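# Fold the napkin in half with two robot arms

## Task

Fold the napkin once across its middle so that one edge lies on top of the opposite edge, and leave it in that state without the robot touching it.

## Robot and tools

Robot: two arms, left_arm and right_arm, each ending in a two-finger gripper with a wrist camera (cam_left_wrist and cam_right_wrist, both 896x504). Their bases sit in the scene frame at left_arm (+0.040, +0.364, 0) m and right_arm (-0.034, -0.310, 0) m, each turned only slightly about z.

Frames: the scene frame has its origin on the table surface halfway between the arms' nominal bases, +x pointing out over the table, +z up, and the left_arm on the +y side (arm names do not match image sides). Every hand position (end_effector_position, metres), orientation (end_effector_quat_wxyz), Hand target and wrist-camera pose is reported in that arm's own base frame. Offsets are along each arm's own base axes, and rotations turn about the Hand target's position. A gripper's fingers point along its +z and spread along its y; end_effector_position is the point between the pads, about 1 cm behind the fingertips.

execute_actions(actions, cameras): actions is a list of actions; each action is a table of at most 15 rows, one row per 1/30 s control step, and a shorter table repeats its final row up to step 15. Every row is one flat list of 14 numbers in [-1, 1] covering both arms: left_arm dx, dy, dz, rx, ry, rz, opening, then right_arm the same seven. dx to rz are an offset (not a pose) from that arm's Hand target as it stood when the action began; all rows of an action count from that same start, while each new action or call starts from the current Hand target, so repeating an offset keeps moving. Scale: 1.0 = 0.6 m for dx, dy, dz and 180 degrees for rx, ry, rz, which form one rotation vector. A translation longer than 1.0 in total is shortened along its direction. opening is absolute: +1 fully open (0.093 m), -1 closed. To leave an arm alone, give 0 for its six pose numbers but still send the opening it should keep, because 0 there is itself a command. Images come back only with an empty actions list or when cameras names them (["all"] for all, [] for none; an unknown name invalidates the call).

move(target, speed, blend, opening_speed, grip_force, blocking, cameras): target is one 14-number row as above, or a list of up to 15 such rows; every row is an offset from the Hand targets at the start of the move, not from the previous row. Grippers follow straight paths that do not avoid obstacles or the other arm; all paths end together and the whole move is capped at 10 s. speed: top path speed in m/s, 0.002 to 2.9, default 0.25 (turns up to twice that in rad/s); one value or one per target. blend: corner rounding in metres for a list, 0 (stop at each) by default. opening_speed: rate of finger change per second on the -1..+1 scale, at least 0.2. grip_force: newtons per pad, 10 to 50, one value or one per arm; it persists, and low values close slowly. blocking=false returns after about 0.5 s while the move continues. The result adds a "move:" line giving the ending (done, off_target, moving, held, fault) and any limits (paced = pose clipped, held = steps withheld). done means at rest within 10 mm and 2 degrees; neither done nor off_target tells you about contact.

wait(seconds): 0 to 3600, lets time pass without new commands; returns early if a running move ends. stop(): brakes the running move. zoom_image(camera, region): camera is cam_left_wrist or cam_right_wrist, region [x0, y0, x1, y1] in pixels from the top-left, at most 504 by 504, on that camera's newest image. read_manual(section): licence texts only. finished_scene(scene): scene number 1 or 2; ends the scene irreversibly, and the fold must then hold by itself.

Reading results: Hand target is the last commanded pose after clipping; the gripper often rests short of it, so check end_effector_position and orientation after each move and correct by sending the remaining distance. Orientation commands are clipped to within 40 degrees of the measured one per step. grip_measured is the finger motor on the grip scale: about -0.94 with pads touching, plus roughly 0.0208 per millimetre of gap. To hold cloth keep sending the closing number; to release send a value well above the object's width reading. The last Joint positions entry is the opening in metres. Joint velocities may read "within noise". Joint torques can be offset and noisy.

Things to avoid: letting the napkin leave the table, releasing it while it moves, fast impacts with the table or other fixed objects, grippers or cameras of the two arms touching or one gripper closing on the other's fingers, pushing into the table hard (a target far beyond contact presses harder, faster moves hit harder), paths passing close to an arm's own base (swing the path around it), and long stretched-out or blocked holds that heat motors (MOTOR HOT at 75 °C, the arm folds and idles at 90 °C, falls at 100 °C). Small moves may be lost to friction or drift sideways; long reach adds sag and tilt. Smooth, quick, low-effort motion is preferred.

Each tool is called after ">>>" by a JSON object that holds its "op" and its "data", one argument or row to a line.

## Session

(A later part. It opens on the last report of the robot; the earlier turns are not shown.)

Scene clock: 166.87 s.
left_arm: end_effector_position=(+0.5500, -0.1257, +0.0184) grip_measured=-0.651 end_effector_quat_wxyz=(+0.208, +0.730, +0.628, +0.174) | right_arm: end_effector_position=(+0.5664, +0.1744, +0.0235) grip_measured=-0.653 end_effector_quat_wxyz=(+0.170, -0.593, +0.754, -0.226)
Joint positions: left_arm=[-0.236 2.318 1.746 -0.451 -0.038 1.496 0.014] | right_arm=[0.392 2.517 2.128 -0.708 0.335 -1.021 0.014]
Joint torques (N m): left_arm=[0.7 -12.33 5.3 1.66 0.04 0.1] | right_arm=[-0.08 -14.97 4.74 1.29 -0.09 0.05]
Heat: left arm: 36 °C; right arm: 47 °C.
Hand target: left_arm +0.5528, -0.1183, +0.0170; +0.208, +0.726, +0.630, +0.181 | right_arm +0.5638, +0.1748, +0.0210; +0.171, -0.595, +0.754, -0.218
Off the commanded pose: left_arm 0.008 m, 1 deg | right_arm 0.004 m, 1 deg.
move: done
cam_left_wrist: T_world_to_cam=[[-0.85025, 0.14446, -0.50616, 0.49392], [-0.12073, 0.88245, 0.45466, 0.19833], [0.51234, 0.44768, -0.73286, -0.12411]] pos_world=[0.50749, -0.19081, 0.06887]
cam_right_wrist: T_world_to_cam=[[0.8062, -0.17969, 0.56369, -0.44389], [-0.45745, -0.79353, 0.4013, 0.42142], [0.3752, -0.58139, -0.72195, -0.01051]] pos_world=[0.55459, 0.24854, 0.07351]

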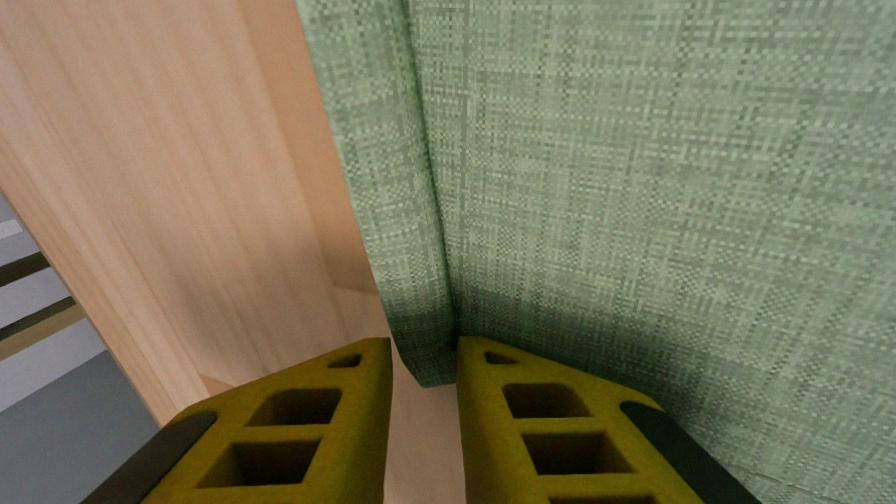

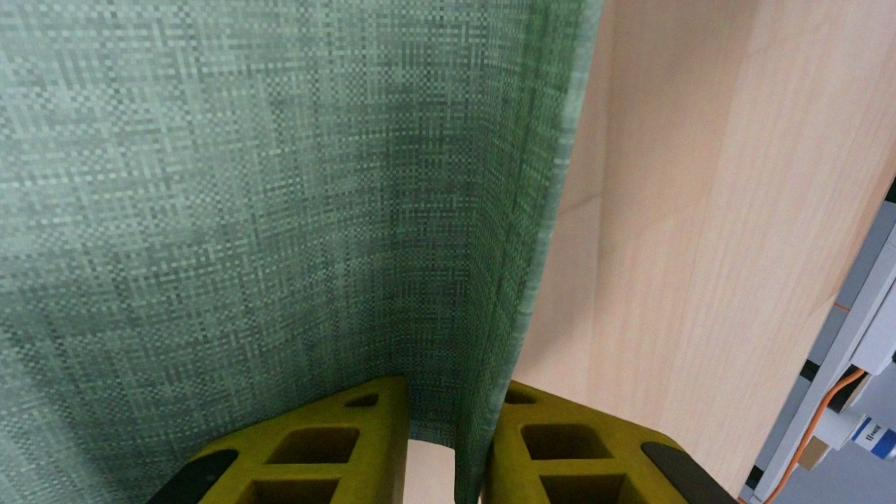

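>>> {"op": "move", "data": {
  "target": [
    [-0.025, 0.004, 0.05, 0, 0, 0, -0.65, -0.025, 0.007, 0.05, 0, 0, 0, -0.65],
    [-0.08, 0.012, 0.16, 0, 0, 0, -0.65, -0.08, 0.02, 0.16, 0, 0, 0, -0.65]
  ],
  "speed": [0.06, 0.12],
  "blend": 0.01,
  "cameras": ["all"]
}}

Scene clock: 170.37 s.
left_arm: end_effector_position=(+0.5078, -0.1129, +0.0853) grip_measured=-0.651 end_effector_quat_wxyz=(+0.193, +0.732, +0.632, +0.168) | right_arm: end_effector_position=(+0.5180, +0.1876, +0.0884) grip_measured=-0.653 end_effector_quat_wxyz=(+0.155, -0.607, +0.751, -0.208)
Joint positions: left_arm=[-0.233 2.097 1.674 -0.632 -0.045 1.496 0.014] | right_arm=[0.446 2.328 2.073 -0.899 0.328 -0.985 0.014]
Joint torques (N m): left_arm=[-0.12 -16.25 6.13 1.17 -0.02 0.02] | right_arm=[0.05 -17.33 7.91 0.81 0.17 0.27]
Heat: left arm: 38 °C; right arm: 49 °C.
Hand target: left_arm +0.5048, -0.1111, +0.1130; +0.208, +0.726, +0.630, +0.181 | right_arm +0.5158, +0.1868, +0.1170; +0.171, -0.595, +0.754, -0.218
Off the commanded pose: left_arm 0.028 m, 2 deg | right_arm 0.029 m, 3 deg.
move: off_target (left_arm, right_arm)
cam_left_wrist: T_world_to_cam=[[-0.86597, 0.14539, -0.4785, 0.49583], [-0.11222, 0.87591, 0.46924, 0.14519], [0.48734, 0.46004, -0.7422, -0.04435]] pos_world=[0.46728, -0.17885, 0.1362]
cam_right_wrist: T_world_to_cam=[[0.83761, -0.15972, 0.5224, -0.45534], [-0.41653, -0.80545, 0.42161, 0.36301], [0.35342, -0.57074, -0.74118, 0.07311]] pos_world=[0.50677, 0.26139, 0.13901]

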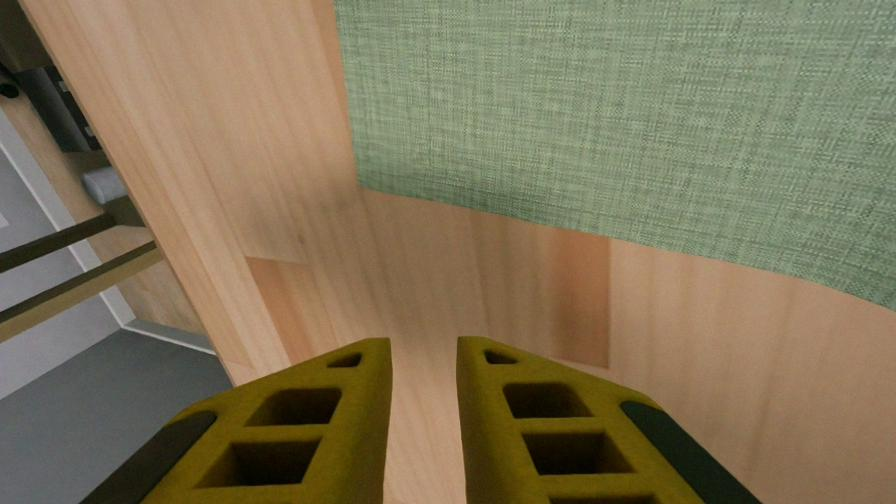

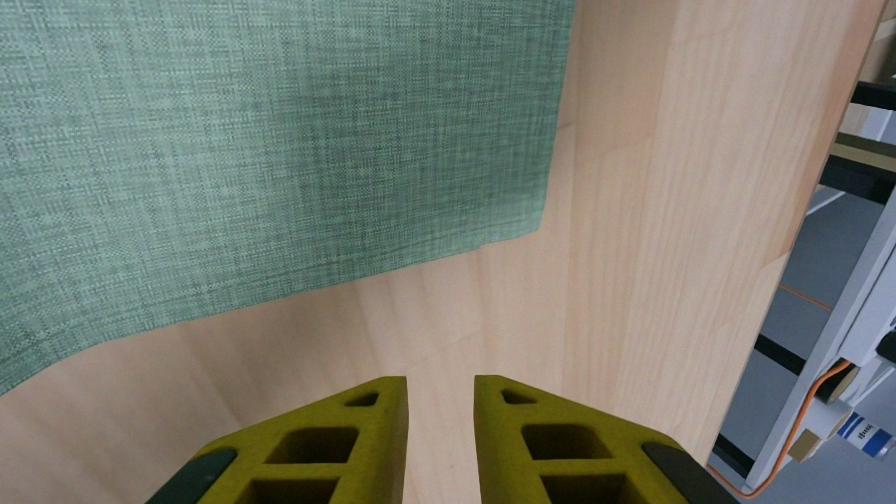

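>>> {"op": "zoom_image", "data": {
  "camera": "cam_left_wrist",
  "region": [300, 60, 560, 280]
}}

>>> {"op": "zoom_image", "data": {
  "camera": "cam_right_wrist",
  "region": [380, 90, 640, 310]
}}

Scaled by 1.938 from the camera's image (finer frame: 1280x720).

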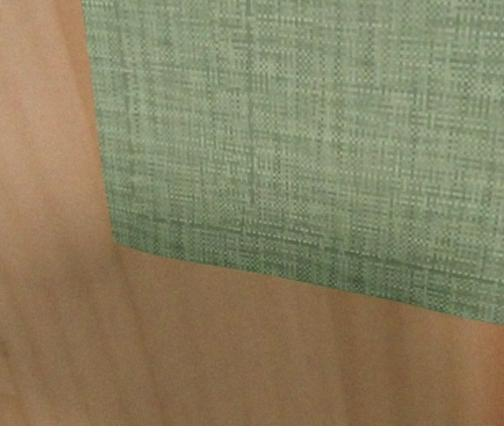

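Scaled by 1.938 from the camera's image (finer frame: 1280x720).

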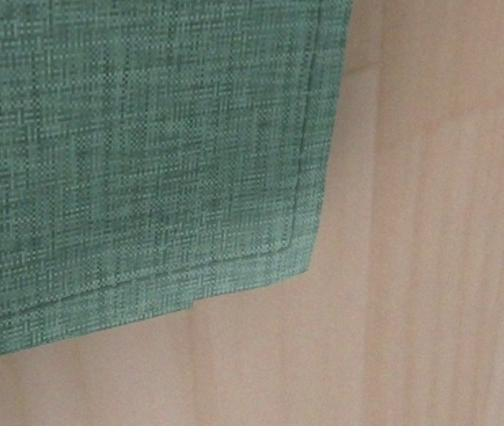

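>>> {"op": "move", "data": {
  "target": [
    [-0.06, 0.0, 0.1, 0, 0, 0, -0.65, -0.06, 0.01, 0.1, 0, 0, 0, -0.65],
    [-0.208, -0.0648, 0.245, -0.3011, -0.0143, 0.4464, -0.65, -0.193, 0.022, 0.2383, 0.2666, -0.0433, -0.3468, -0.65]
  ],
  "speed": [0.25, 0.5],
  "blend": 0.03,
  "cameras": ["all"]
}}

Scene clock: 175.77 s.
left_arm: end_effector_position=(+0.3823, -0.1500, +0.2322) grip_measured=-0.651 end_effector_quat_wxyz=(+0.314, +0.009, +0.949, +0.008) | right_arm: end_effector_position=(+0.4101, +0.2056, +0.2484) grip_measured=-0.653 end_effector_quat_wxyz=(+0.298, -0.009, +0.955, -0.003)
Joint positions: left_arm=[-0.494 1.62 1.588 -0.963 -0.296 -0.387 0.014] | right_arm=[0.58 1.886 1.997 -1.158 0.317 0.476 0.014]
Joint torques (N m): left_arm=[-0.54 -10.09 9.84 1.33 -0.35 -0.08] | right_arm=[0.23 -12.6 6.13 0.99 0.09 0.23]
Heat: left arm: 39 °C; right arm: 51 °C.
Hand target: left_arm +0.3800, -0.1500, +0.2600; +0.342, -0.001, +0.940, +0.000 | right_arm +0.4000, +0.2000, +0.2600; +0.300, +0.000, +0.954, +0.000
Off the commanded pose: left_arm 0.028 m, 4 deg | right_arm 0.016 m, 1 deg.
move: off_target (left_arm, right_arm)
cam_left_wrist: T_world_to_cam=[[-0.03711, -0.99918, -0.01644, -0.13304], [-0.99549, 0.0384, -0.08674, 0.43582], [0.0873, 0.01314, -0.99609, 0.28783]] pos_world=[0.40379, -0.15346, 0.32232]
cam_right_wrist: T_world_to_cam=[[0.0104, -0.99918, 0.03925, 0.18608], [-0.99284, -0.01499, -0.11852, 0.4731], [0.11901, -0.03774, -0.99218, 0.28912]] pos_world=[0.43337, 0.20393, 0.33562]

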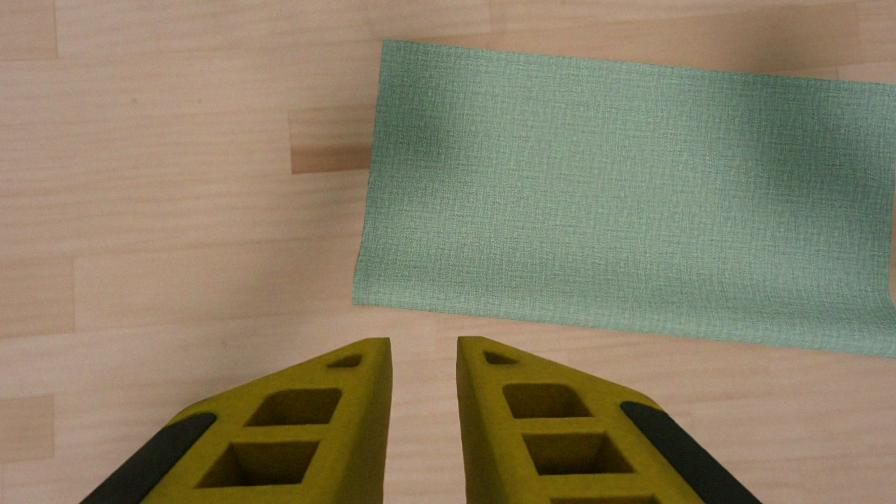

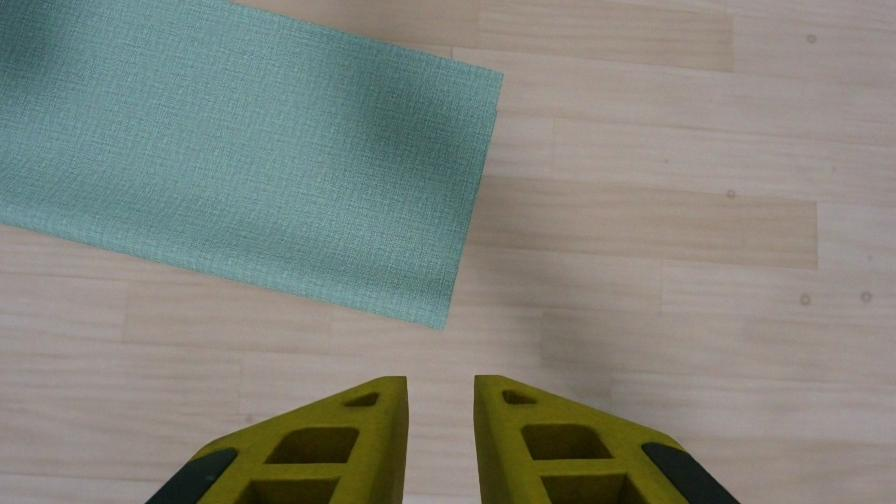

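>>> {"op": "zoom_image", "data": {
  "camera": "cam_right_wrist",
  "region": [380, 20, 560, 180]
}}

>>> {"op": "zoom_image", "data": {
  "camera": "cam_left_wrist",
  "region": [330, 10, 560, 180]
}}

>>> {"op": "zoom_image", "data": {
  "camera": "cam_left_wrist",
  "region": [560, 30, 896, 180]
}}

>>> {"op": "zoom_image", "data": {
  "camera": "cam_left_wrist",
  "region": [330, 170, 560, 340]
}}

>>> {"op": "zoom_image", "data": {
  "camera": "cam_left_wrist",
  "region": [760, 200, 896, 380]
}}

>>> {"op": "zoom_image", "data": {
  "camera": "cam_right_wrist",
  "region": [330, 180, 530, 350]
}}

Scaled by 2.800 from the camera's image (finer frame: 1280x720).

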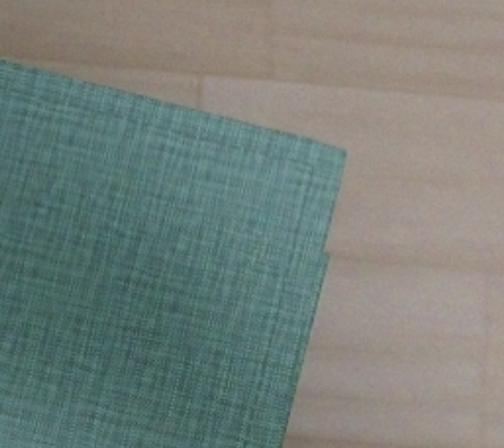

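Scaled by 2.191 from the camera's image (finer frame: 1280x720).

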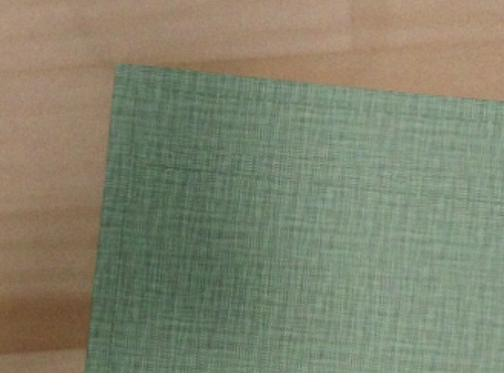

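Scaled by 1.500 from the camera's image (finer frame: 1280x720).

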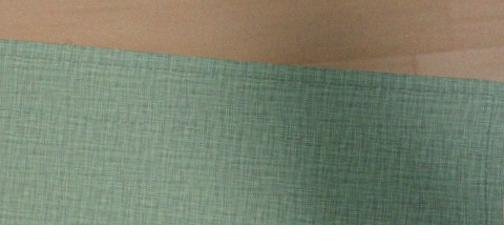

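Scaled by 2.191 from the camera's image (finer frame: 1280x720).

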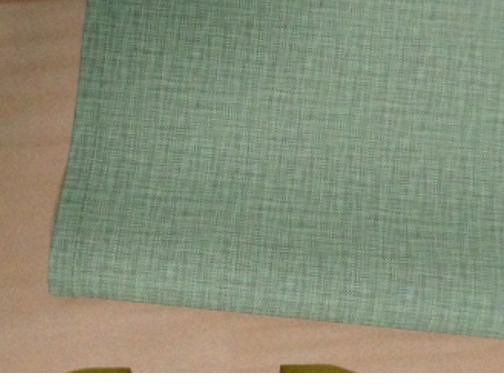

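Scaled by 2.800 from the camera's image (finer frame: 1280x720).

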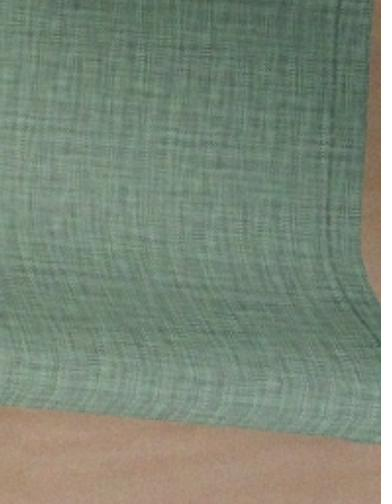

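Scaled by 2.520 from the camera's image (finer frame: 1280x720).

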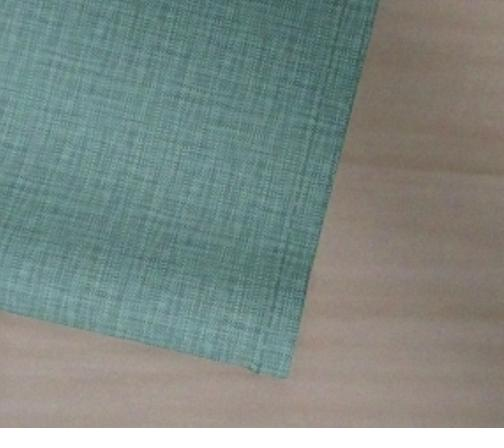

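>>> {"op": "move", "data": {
  "target": [0.3, 0.0417, -0.2833, 0.0032, 0.0387, -0.0506, -1.0, 0.2783, -0.0583, -0.275, 0.0012, 0.0106, -0.072, -1.0],
  "speed": 0.25,
  "cameras": ["all"]
}}

Scene clock: 182.50 s.
left_arm: end_effector_position=(+0.5452, -0.1221, +0.0766) grip_measured=-0.990 end_effector_quat_wxyz=(+0.257, +0.071, +0.964, -0.017) | right_arm: end_effector_position=(+0.5593, +0.1593, +0.0835) grip_measured=-0.984 end_effector_quat_wxyz=(+0.265, +0.098, +0.958, -0.047)
Joint positions: left_arm=[-0.235 2.261 1.901 -0.691 -0.048 -0.075 0] | right_arm=[0.368 2.461 2.279 -0.937 0.317 0.499 0]
Joint torques (N m): left_arm=[0.1 -11.33 9.81 1.75 0.13 0.13] | right_arm=[-0.34 -13.78 9.68 1.3 0.01 0.24]
Heat: left arm: 40 °C; right arm: 51 °C.
Hand target: left_arm +0.5600, -0.1249, +0.0901; +0.284, +0.075, +0.956, -0.023 | right_arm +0.5670, +0.1650, +0.0950; +0.282, +0.108, +0.953, -0.032
Off the commanded pose: left_arm 0.020 m, 3 deg | right_arm 0.015 m, 3 deg.
move: off_target (left_arm, right_arm)
cam_left_wrist: T_world_to_cam=[[-0.1694, -0.98554, 0.00389, -0.02949], [-0.98505, 0.16944, 0.03103, 0.58482], [-0.03124, 0.00143, -0.99951, 0.18166]] pos_world=[0.57676, -0.12842, 0.16354]
cam_right_wrist: T_world_to_cam=[[-0.21522, -0.97433, 0.06607, 0.26471], [-0.97561, 0.21152, -0.05865, 0.55022], [0.04317, -0.07708, -0.99609, 0.15494]] pos_world=[0.58708, 0.15348, 0.16911]

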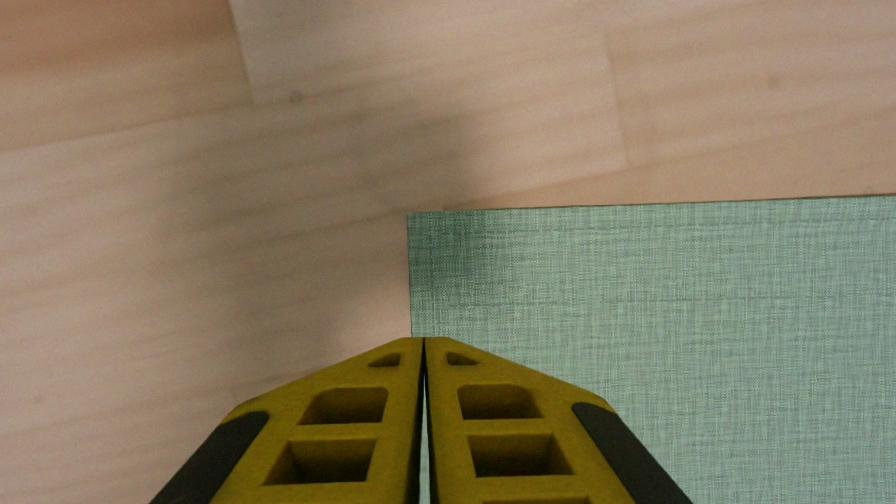

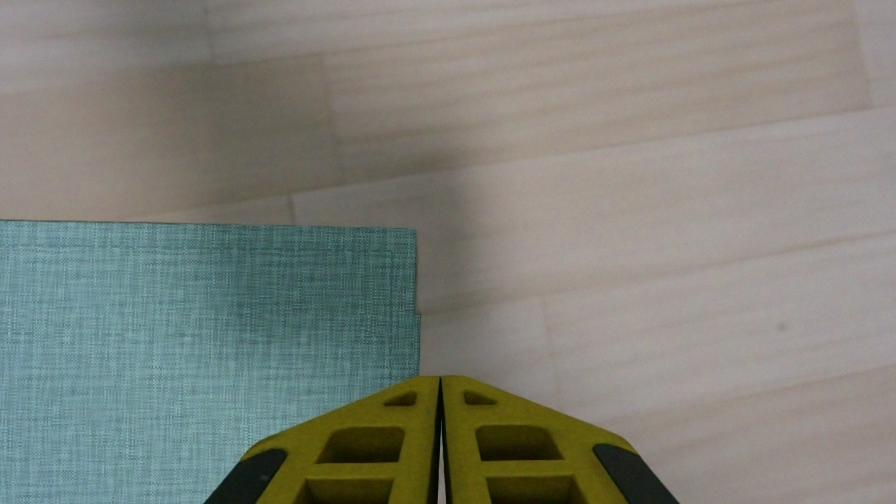

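>>> {"op": "zoom_image", "data": {
  "camera": "cam_left_wrist",
  "region": [380, 170, 680, 370]
}}

>>> {"op": "zoom_image", "data": {
  "camera": "cam_right_wrist",
  "region": [200, 190, 460, 390]
}}

>>> {"op": "zoom_image", "data": {
  "camera": "cam_left_wrist",
  "region": [640, 160, 896, 360]
}}

Scaled by 1.680 from the camera's image (finer frame: 1280x720).

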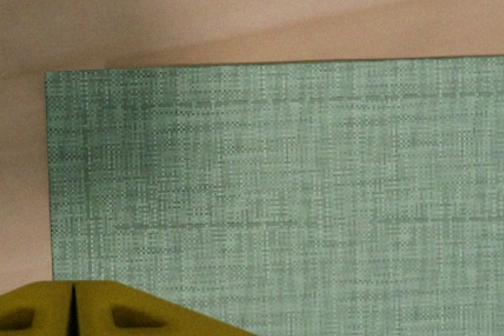

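Scaled by 1.938 from the camera's image (finer frame: 1280x720).

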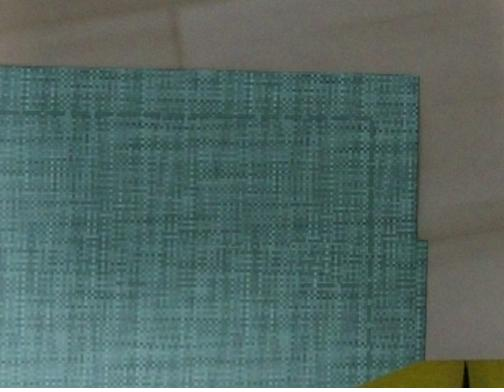

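Scaled by 1.969 from the camera's image (finer frame: 1280x720).

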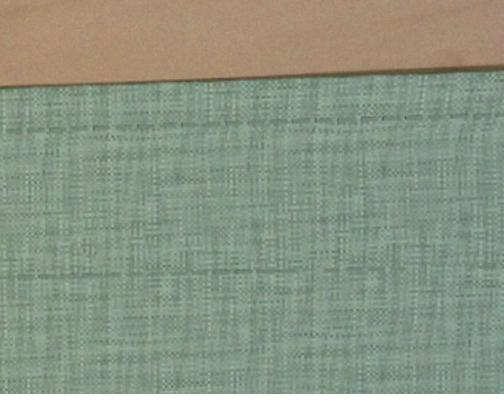

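>>> {"op": "zoom_image", "data": {
  "camera": "cam_right_wrist",
  "region": [340, 210, 440, 380]
}}

>>> {"op": "zoom_image", "data": {
  "camera": "cam_right_wrist",
  "region": [40, 200, 240, 400]
}}

>>> {"op": "zoom_image", "data": {
  "camera": "cam_left_wrist",
  "region": [390, 190, 520, 340]
}}

Scaled by 2.965 from the camera's image (finer frame: 1280x720).

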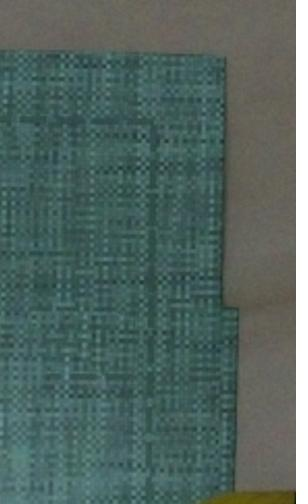

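Scaled by 2.520 from the camera's image (finer frame: 1280x720).

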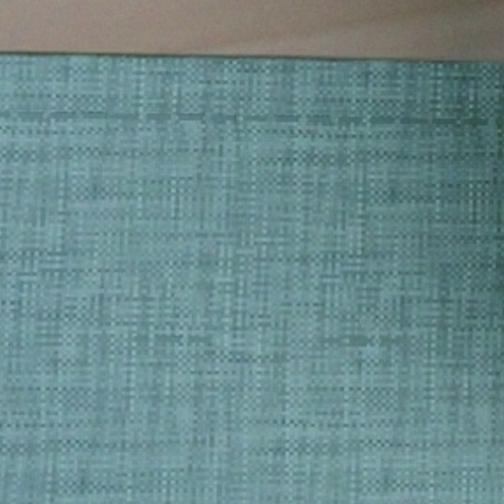

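Scaled by 3.360 from the camera's image (finer frame: 1280x720).

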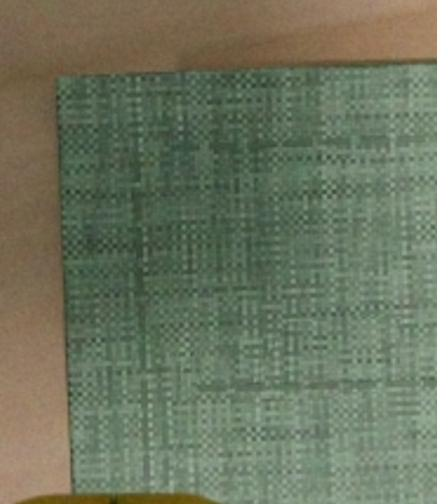

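>>> {"op": "move", "data": {
  "target": [0.0488, 0.0057, -0.0527, 0, 0, 0, -0.1, 0.0577, 0.0, -0.0558, -0.0065, -0.027, 0, -0.1],
  "speed": 0.1,
  "cameras": ["all"]
}}

Scene clock: 188.87 s.
left_arm: end_effector_position=(+0.5718, -0.1166, +0.0456) grip_measured=-0.102 end_effector_quat_wxyz=(+0.252, +0.069, +0.965, -0.014) | right_arm: end_effector_position=(+0.5844, +0.1661, +0.0450) grip_measured=-0.103 end_effector_quat_wxyz=(+0.289, +0.104, +0.951, -0.041)
Joint positions: left_arm=[-0.213 2.405 2.031 -0.688 -0.042 -0.06 0.04] | right_arm=[0.366 2.561 2.286 -0.794 0.328 0.499 0.04]
Joint torques (N m): left_arm=[0.39 -11.9 9.87 1.9 0.13 0.13] | right_arm=[-0.91 -14.23 9.88 1.74 0.26 -0.07]
Heat: left arm: 41 °C; right arm: 51 °C.
Hand target: left_arm +0.5893, -0.1215, +0.0584; +0.284, +0.075, +0.956, -0.023 | right_arm +0.6016, +0.1650, +0.0615; +0.323, +0.107, +0.939, -0.037
Off the commanded pose: left_arm 0.022 m, 4 deg | right_arm 0.024 m, 4 deg.
move: off_target (left_arm, right_arm)
cam_left_wrist: T_world_to_cam=[[-0.16431, -0.98641, 0.00103, -0.02231], [-0.98552, 0.16421, 0.04236, 0.61008], [-0.04195, 0.00594, -0.9991, 0.15818]] pos_world=[0.60421, -0.12313, 0.13222]
cam_right_wrist: T_world_to_cam=[[-0.22439, -0.97342, 0.04593, 0.28539], [-0.97004, 0.21861, -0.10594, 0.56875], [0.09308, -0.06832, -0.99331, 0.08527]] pos_world=[0.60781, 0.15929, 0.13184]

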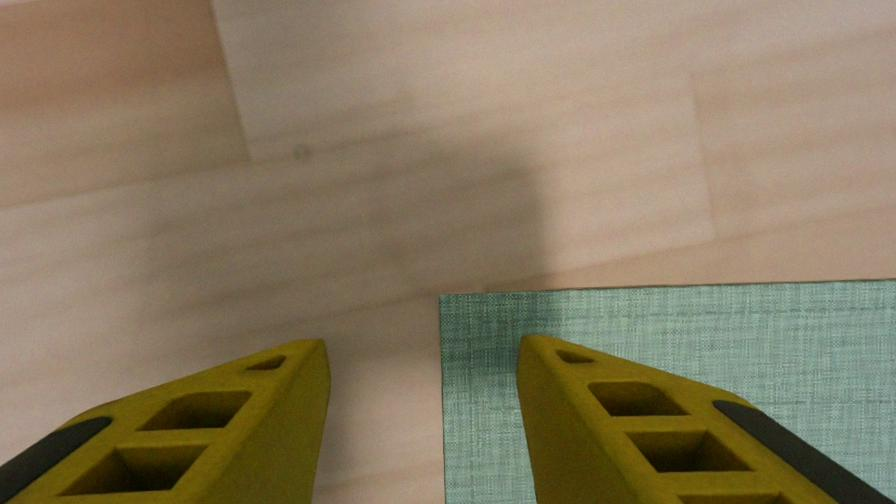

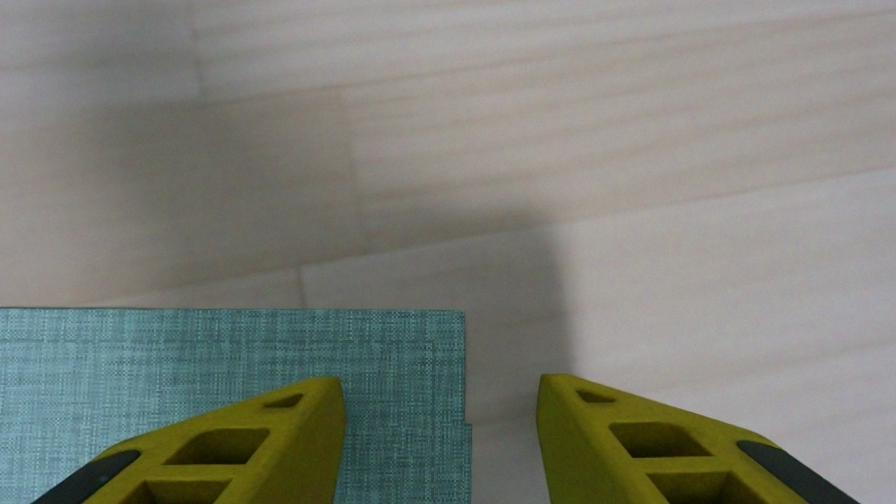

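>>> {"op": "zoom_image", "data": {
  "camera": "cam_right_wrist",
  "region": [345, 290, 545, 490]
}}

>>> {"op": "zoom_image", "data": {
  "camera": "cam_left_wrist",
  "region": [560, 260, 896, 420]
}}

Scaled by 2.520 from the camera's image (finer frame: 1280x720).

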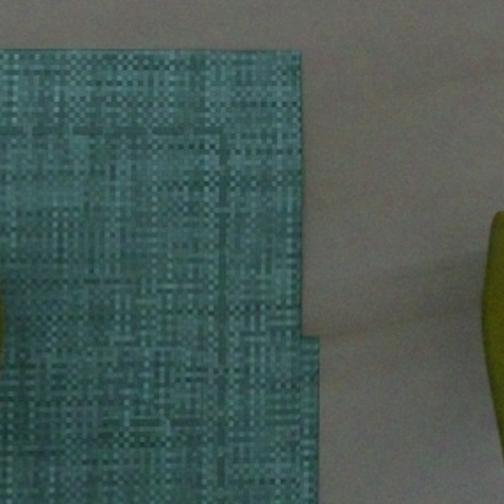

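Scaled by 1.500 from the camera's image (finer frame: 1280x720).

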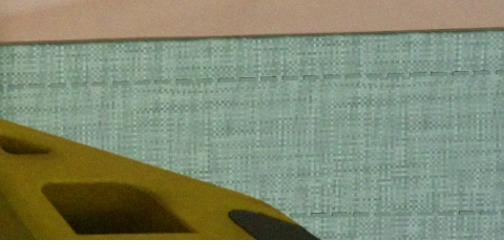

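>>> {"op": "move", "data": {
  "target": [0.0005, -0.0083, -0.0307, 0, 0, 0, -0.1, 0.0075, -0.0112, -0.0358, 0, 0, 0, -0.1],
  "speed": 0.08,
  "cameras": ["all"]
}}

Scene clock: 191.80 s.
left_arm: end_effector_position=(+0.5796, -0.1193, +0.0390) grip_measured=-0.102 end_effector_quat_wxyz=(+0.264, +0.069, +0.962, -0.016) | right_arm: end_effector_position=(+0.5969, +0.1588, +0.0367) grip_measured=-0.103 end_effector_quat_wxyz=(+0.304, +0.110, +0.946, -0.037)
Joint positions: left_arm=[-0.215 2.427 2.031 -0.642 -0.042 -0.06 0.04] | right_arm=[0.348 2.583 2.277 -0.727 0.328 0.488 0.04]
Joint torques (N m): left_arm=[-0.55 -12.04 6.95 2.06 0.08 0.05] | right_arm=[-0.66 -14.24 6.82 1.81 0.18 -0.09]
Heat: left arm: 41 °C; right arm: 51 °C.
Hand target: left_arm +0.5896, -0.1265, +0.0400; +0.284, +0.075, +0.956, -0.023 | right_arm +0.6061, +0.1583, +0.0400; +0.323, +0.107, +0.939, -0.037
Off the commanded pose: left_arm 0.012 m, 3 deg | right_arm 0.010 m, 2 deg.
move: off_target (left_arm)
cam_left_wrist: T_world_to_cam=[[-0.16592, -0.98614, 0.00219, -0.02265], [-0.98598, 0.16594, 0.01784, 0.61989], [-0.01796, 0.0008, -0.99984, 0.1374]] pos_world=[0.6099, -0.12531, 0.12637]
cam_right_wrist: T_world_to_cam=[[-0.23494, -0.9715, 0.03158, 0.28803], [-0.96391, 0.22867, -0.13637, 0.57751], [0.12526, -0.06248, -0.99016, 0.05518]] pos_world=[0.61743, 0.15121, 0.1243]

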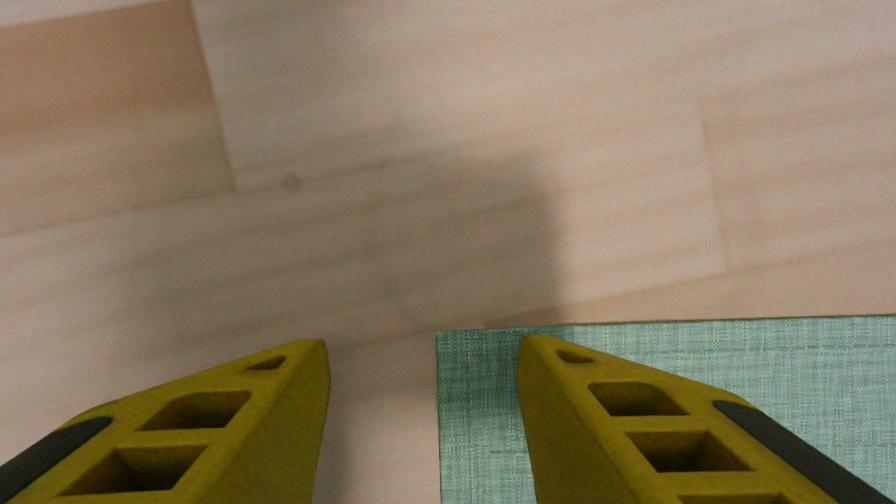

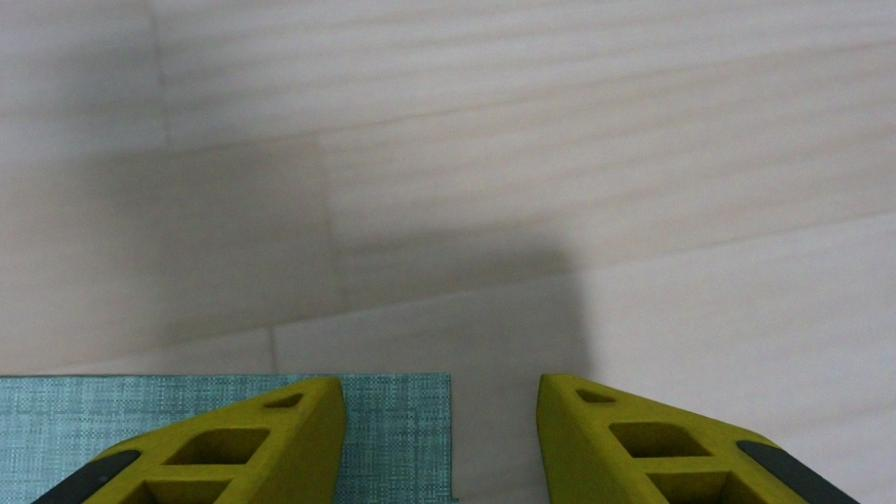

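>>> {"op": "move", "data": {
  "target": [-0.02, -0.0067, -0.02, 0, 0, 0, -0.1, -0.0167, -0.0005, -0.02, 0, 0, 0, -0.1],
  "speed": 0.08,
  "cameras": ["all"]
}}

Scene clock: 193.57 s.
left_arm: end_effector_position=(+0.5735, -0.1213, +0.0162) grip_measured=-0.102 end_effector_quat_wxyz=(+0.262, +0.071, +0.962, -0.016) | right_arm: end_effector_position=(+0.5937, +0.1608, +0.0235) grip_measured=-0.103 end_effector_quat_wxyz=(+0.314, +0.110, +0.942, -0.036)
Joint positions: left_arm=[-0.221 2.425 1.938 -0.553 -0.043 -0.061 0.04] | right_arm=[0.356 2.555 2.161 -0.618 0.338 0.49 0.04]
Joint torques (N m): left_arm=[-0.84 -15.13 5.14 1.91 -0.01 -0.04] | right_arm=[-0.17 -15.88 5.03 1.62 0.11 -0.05]
Heat: left arm: 42 °C; right arm: 52 °C.
Hand target: left_arm +0.5776, -0.1305, +0.0280; +0.284, +0.075, +0.956, -0.023 | right_arm +0.5961, +0.1580, +0.0280; +0.323, +0.107, +0.939, -0.037
Off the commanded pose: left_arm 0.016 m, 3 deg | right_arm 0.006 m, 1 deg.
move: off_target (left_arm)
cam_left_wrist: T_world_to_cam=[[-0.16985, -0.98547, 0.00154, -0.02334], [-0.98525, 0.16984, 0.02085, 0.61462], [-0.02081, 0.00202, -0.99978, 0.11626]] pos_world=[0.60401, -0.12762, 0.10346]
cam_right_wrist: T_world_to_cam=[[-0.23482, -0.97166, 0.02728, 0.28969], [-0.96084, 0.22777, -0.15782, 0.57095], [0.14713, -0.06327, -0.98709, 0.02966]] pos_world=[0.61225, 0.1533, 0.11148]

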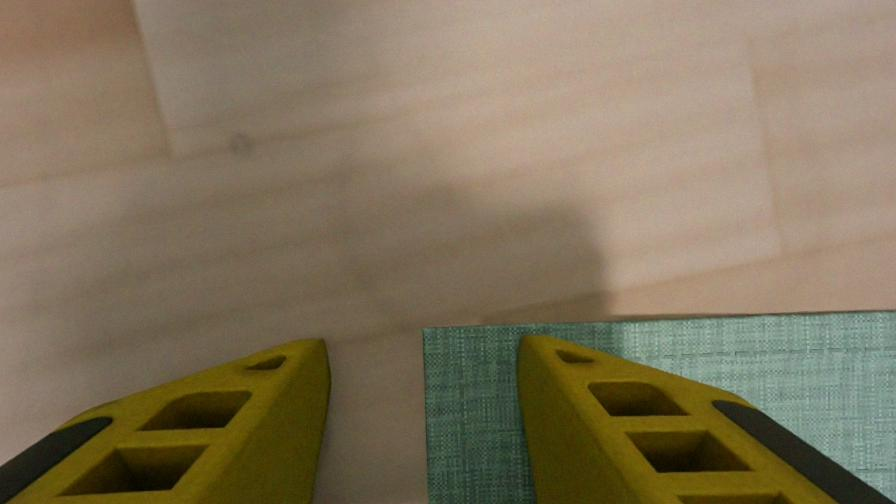

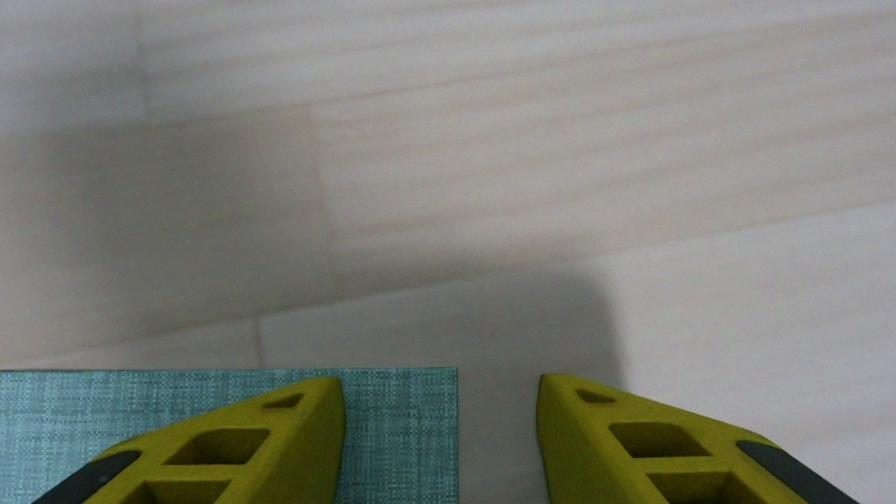

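>>> {"op": "move", "data": {
  "target": [0, 0, -0.01, 0, 0, 0, -0.1, 0, -0.004, -0.013, 0, 0, 0, -0.1],
  "speed": 0.06
}}

>>> {"op": "move", "data": {
  "target": [0, 0, -0.01, 0, 0, 0, -0.1, 0, -0.004, -0.01, 0, 0, 0, -0.1],
  "speed": 0.06,
  "cameras": ["all"]
}}

Scene clock: 195.13 s.
left_arm: end_effector_position=(+0.5735, -0.1213, +0.0152) grip_measured=-0.102 end_effector_quat_wxyz=(+0.263, +0.071, +0.962, -0.016) | right_arm: end_effector_position=(+0.5938, +0.1609, +0.0230) grip_measured=-0.103 end_effector_quat_wxyz=(+0.319, +0.111, +0.941, -0.034)
Joint positions: left_arm=[-0.221 2.425 1.933 -0.547 -0.043 -0.061 0.04] | right_arm=[0.356 2.546 2.136 -0.592 0.338 0.49 0.04]
Joint torques (N m): left_arm=[-0.84 -14.49 4.52 2.05 -0.01 -0.04] | right_arm=[-0.59 -14.76 4.78 1.69 0.09 -0.09]
Heat: left arm: 42 °C; right arm: 52 °C.
Hand target: left_arm +0.5776, -0.1305, +0.0220; +0.284, +0.075, +0.956, -0.023 | right_arm +0.5961, +0.1556, +0.0202; +0.323, +0.107, +0.939, -0.037
Off the commanded pose: left_arm 0.012 m, 3 deg | right_arm 0.006 m, 1 deg.
move: off_target (left_arm)

Scene clock: 195.93 s.
left_arm: end_effector_position=(+0.5738, -0.1217, +0.0151) grip_measured=-0.102 end_effector_quat_wxyz=(+0.266, +0.071, +0.961, -0.018) | right_arm: end_effector_position=(+0.5939, +0.1609, +0.0228) grip_measured=-0.103 end_effector_quat_wxyz=(+0.323, +0.110, +0.939, -0.032)
Joint positions: left_arm=[-0.221 2.422 1.924 -0.535 -0.042 -0.061 0.04] | right_arm=[0.356 2.538 2.116 -0.57 0.338 0.488 0.04]
Joint torques (N m): left_arm=[-0.84 -13.55 4.29 2.15 -0.01 -0.04] | right_arm=[-0.99 -13.97 4.6 1.74 0.07 -0.11]
Heat: left arm: 42 °C; right arm: 52 °C.
Hand target: left_arm +0.5776, -0.1305, +0.0160; +0.284, +0.075, +0.956, -0.023 | right_arm +0.5961, +0.1532, +0.0142; +0.323, +0.107, +0.939, -0.037
Off the commanded pose: left_arm 0.010 m, 2 deg | right_arm 0.012 m, 1 deg.
move: off_target (right_arm)
cam_left_wrist: T_world_to_cam=[[-0.17067, -0.98532, 0.0032, -0.02323], [-0.98523, 0.1707, 0.01321, 0.61523], [-0.01357, -0.0009, -0.99991, 0.11064]] pos_world=[0.60368, -0.12781, 0.10257]
cam_right_wrist: T_world_to_cam=[[-0.23405, -0.97208, 0.01703, 0.28973], [-0.95805, 0.22762, -0.17417, 0.56978], [0.16543, -0.05708, -0.98457, 0.017]] pos_world=[0.61087, 0.15291, 0.11105]

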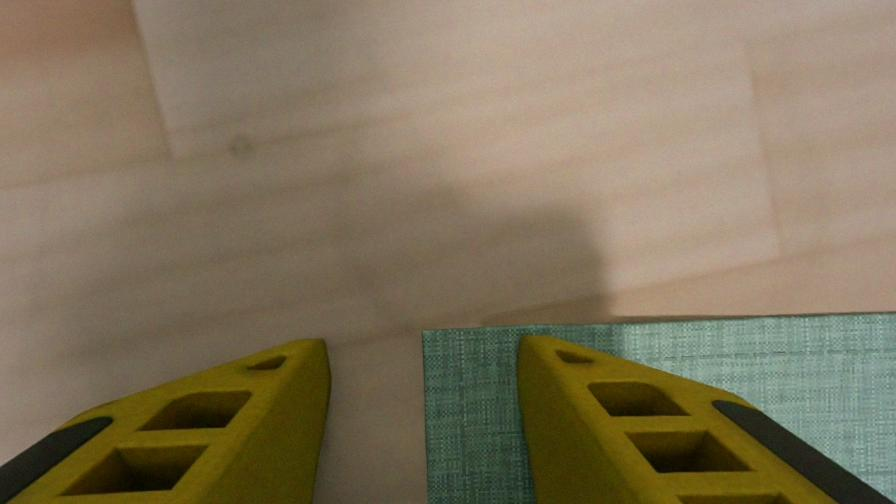

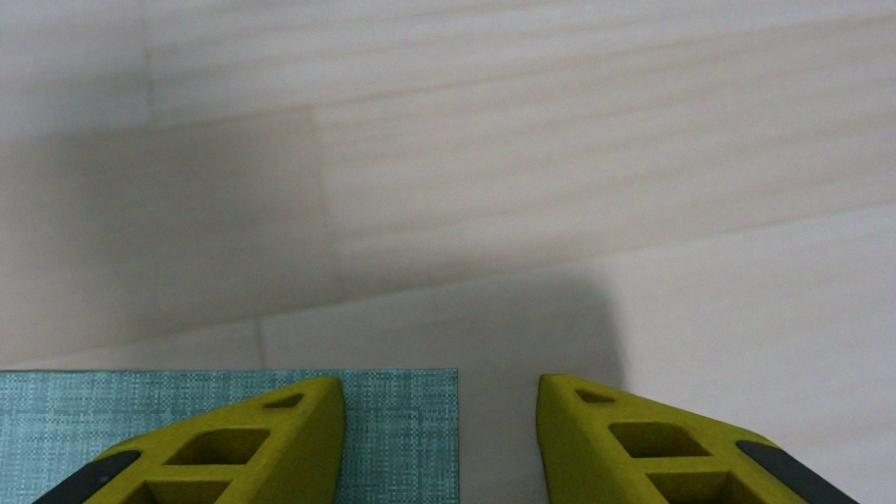

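>>> {"op": "move", "data": {
  "target": [
    [0, 0, -0.015, 0, 0, 0, -0.1, 0, 0, -0.015, 0, 0, 0, -0.1],
    [0, 0, -0.015, 0, 0, 0, -1.0, 0, 0, -0.015, 0, 0, 0, -1.0]
  ],
  "speed": 0.06,
  "opening_speed": 0.5,
  "cameras": ["all"]
}}

Scene clock: 199.33 s.
left_arm: end_effector_position=(+0.5768, -0.1369, +0.0160) grip_measured=-0.988 end_effector_quat_wxyz=(+0.284, +0.086, +0.954, -0.029) | right_arm: end_effector_position=(+0.5999, +0.1619, +0.0237) grip_measured=-0.984 end_effector_quat_wxyz=(+0.339, +0.113, +0.934, -0.022)
Joint positions: left_arm=[-0.241 2.417 1.898 -0.472 -0.028 -0.054 0] | right_arm=[0.352 2.532 2.087 -0.506 0.334 0.485 0]
Joint torques (N m): left_arm=[0.21 -12.15 4.89 1.83 -0.11 -0.04] | right_arm=[-1.01 -12.6 5.45 1.42 0.11 -0.09]
Heat: left arm: 43 °C; right arm: 52 °C.
Hand target: left_arm +0.5776, -0.1305, +0.0070; +0.284, +0.075, +0.956, -0.023 | right_arm +0.5961, +0.1532, +0.0052; +0.323, +0.107, +0.939, -0.037
Off the commanded pose: left_arm 0.011 m, 1 deg | right_arm 0.021 m, 3 deg.
move: off_target (left_arm, right_arm); target 2's new opening was sent with right_arm's hand 0.019 m and 1 deg from that target
cam_left_wrist: T_world_to_cam=[[-0.20415, -0.97886, 0.01258, -0.01755], [-0.97863, 0.20375, -0.02759, 0.62219], [0.02444, -0.01794, -0.99954, 0.0874]] pos_world=[0.60318, -0.14239, 0.10475]
cam_right_wrist: T_world_to_cam=[[-0.2324, -0.97259, -0.00723, 0.29164], [-0.95141, 0.22887, -0.20599, 0.57197], [0.202, -0.041, -0.97853, -0.00771]] pos_world=[0.61352, 0.15243, 0.11238]

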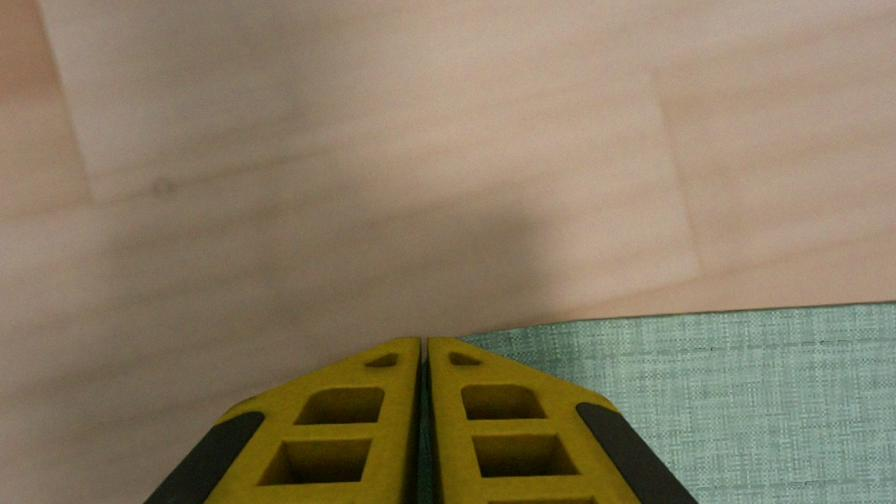

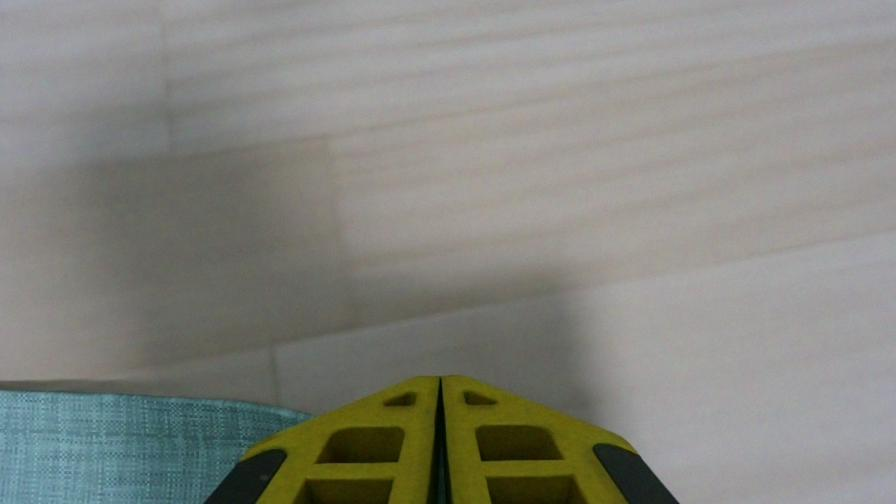

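>>> {"op": "zoom_image", "data": {
  "camera": "cam_left_wrist",
  "region": [330, 290, 590, 504]
}}

>>> {"op": "zoom_image", "data": {
  "camera": "cam_right_wrist",
  "region": [300, 340, 540, 504]
}}

Scaled by 1.938 from the camera's image (finer frame: 1280x720).

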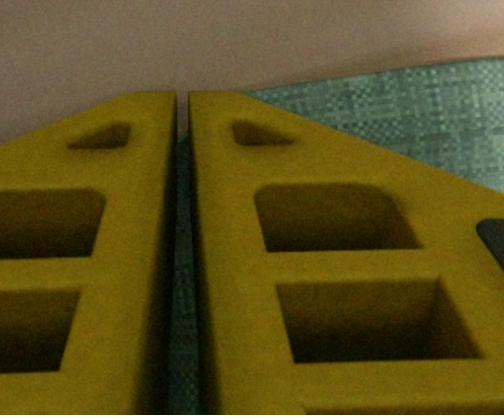

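Scaled by 2.100 from the camera's image (finer frame: 1280x720).

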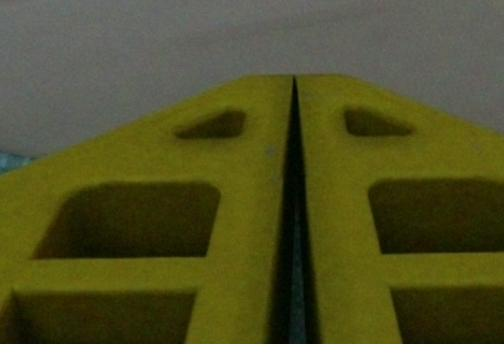

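>>> {"op": "move", "data": {
  "target": [-0.0333, 0.0047, 0.09, 0, 0, 0, -1.0, -0.0333, 0.016, 0.09, 0, 0, 0, -1.0],
  "speed": 0.08,
  "cameras": ["all"]
}}

Scene clock: 201.77 s.
left_arm: end_effector_position=(+0.5557, -0.1326, +0.0207) grip_measured=-0.990 end_effector_quat_wxyz=(+0.256, +0.087, +0.962, -0.025) | right_arm: end_effector_position=(+0.5793, +0.1655, +0.0300) grip_measured=-0.984 end_effector_quat_wxyz=(+0.310, +0.100, +0.945, -0.036)
Joint positions: left_arm=[-0.242 2.364 1.852 -0.54 -0.028 -0.054 0] | right_arm=[0.371 2.49 2.072 -0.603 0.337 0.485 0]
Joint torques (N m): left_arm=[0.16 -19.77 5.97 1.23 -0.12 -0.08] | right_arm=[0.23 -19.32 6.27 1.02 0.23 0.21]
Heat: left arm: 44 °C; right arm: 53 °C.
Hand target: left_arm +0.5576, -0.1277, +0.0610; +0.284, +0.075, +0.956, -0.023 | right_arm +0.5761, +0.1628, +0.0592; +0.323, +0.107, +0.939, -0.037
Off the commanded pose: left_arm 0.041 m, 4 deg | right_arm 0.029 m, 2 deg.
move: off_target (left_arm, right_arm)
cam_left_wrist: T_world_to_cam=[[-0.20493, -0.97872, 0.01049, -0.01729], [-0.9782, 0.20517, 0.03222, 0.59949], [-0.03369, -0.00366, -0.99943, 0.12675]] pos_world=[0.58714, -0.13945, 0.10754]
cam_right_wrist: T_world_to_cam=[[-0.21517, -0.97598, 0.03404, 0.2798], [-0.96666, 0.2079, -0.14947, 0.56343], [0.1388, -0.06507, -0.98818, 0.04372]] pos_world=[0.59878, 0.15878, 0.1179]

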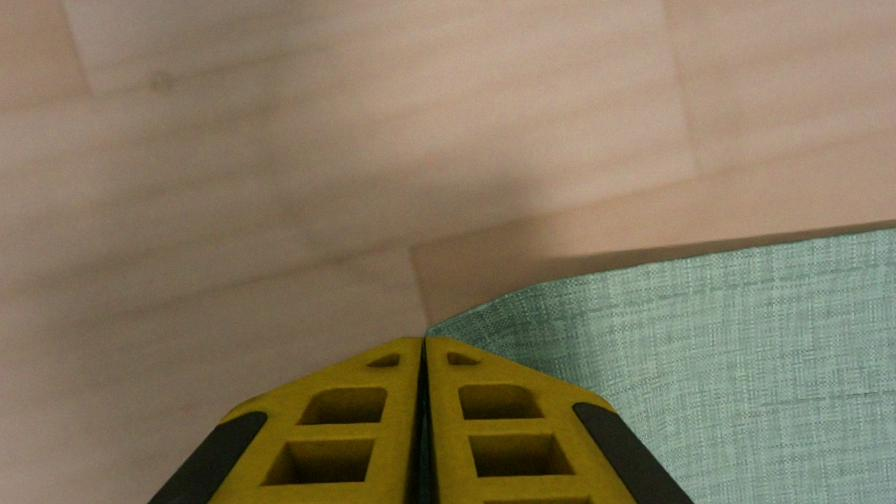

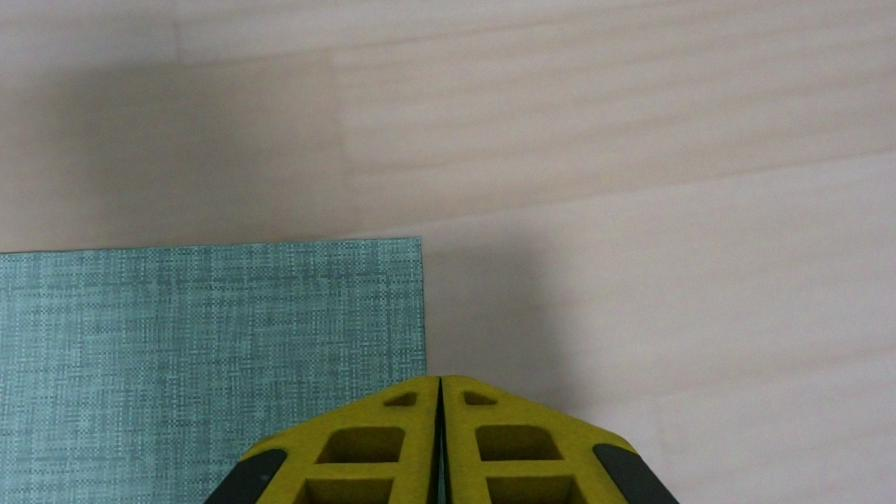

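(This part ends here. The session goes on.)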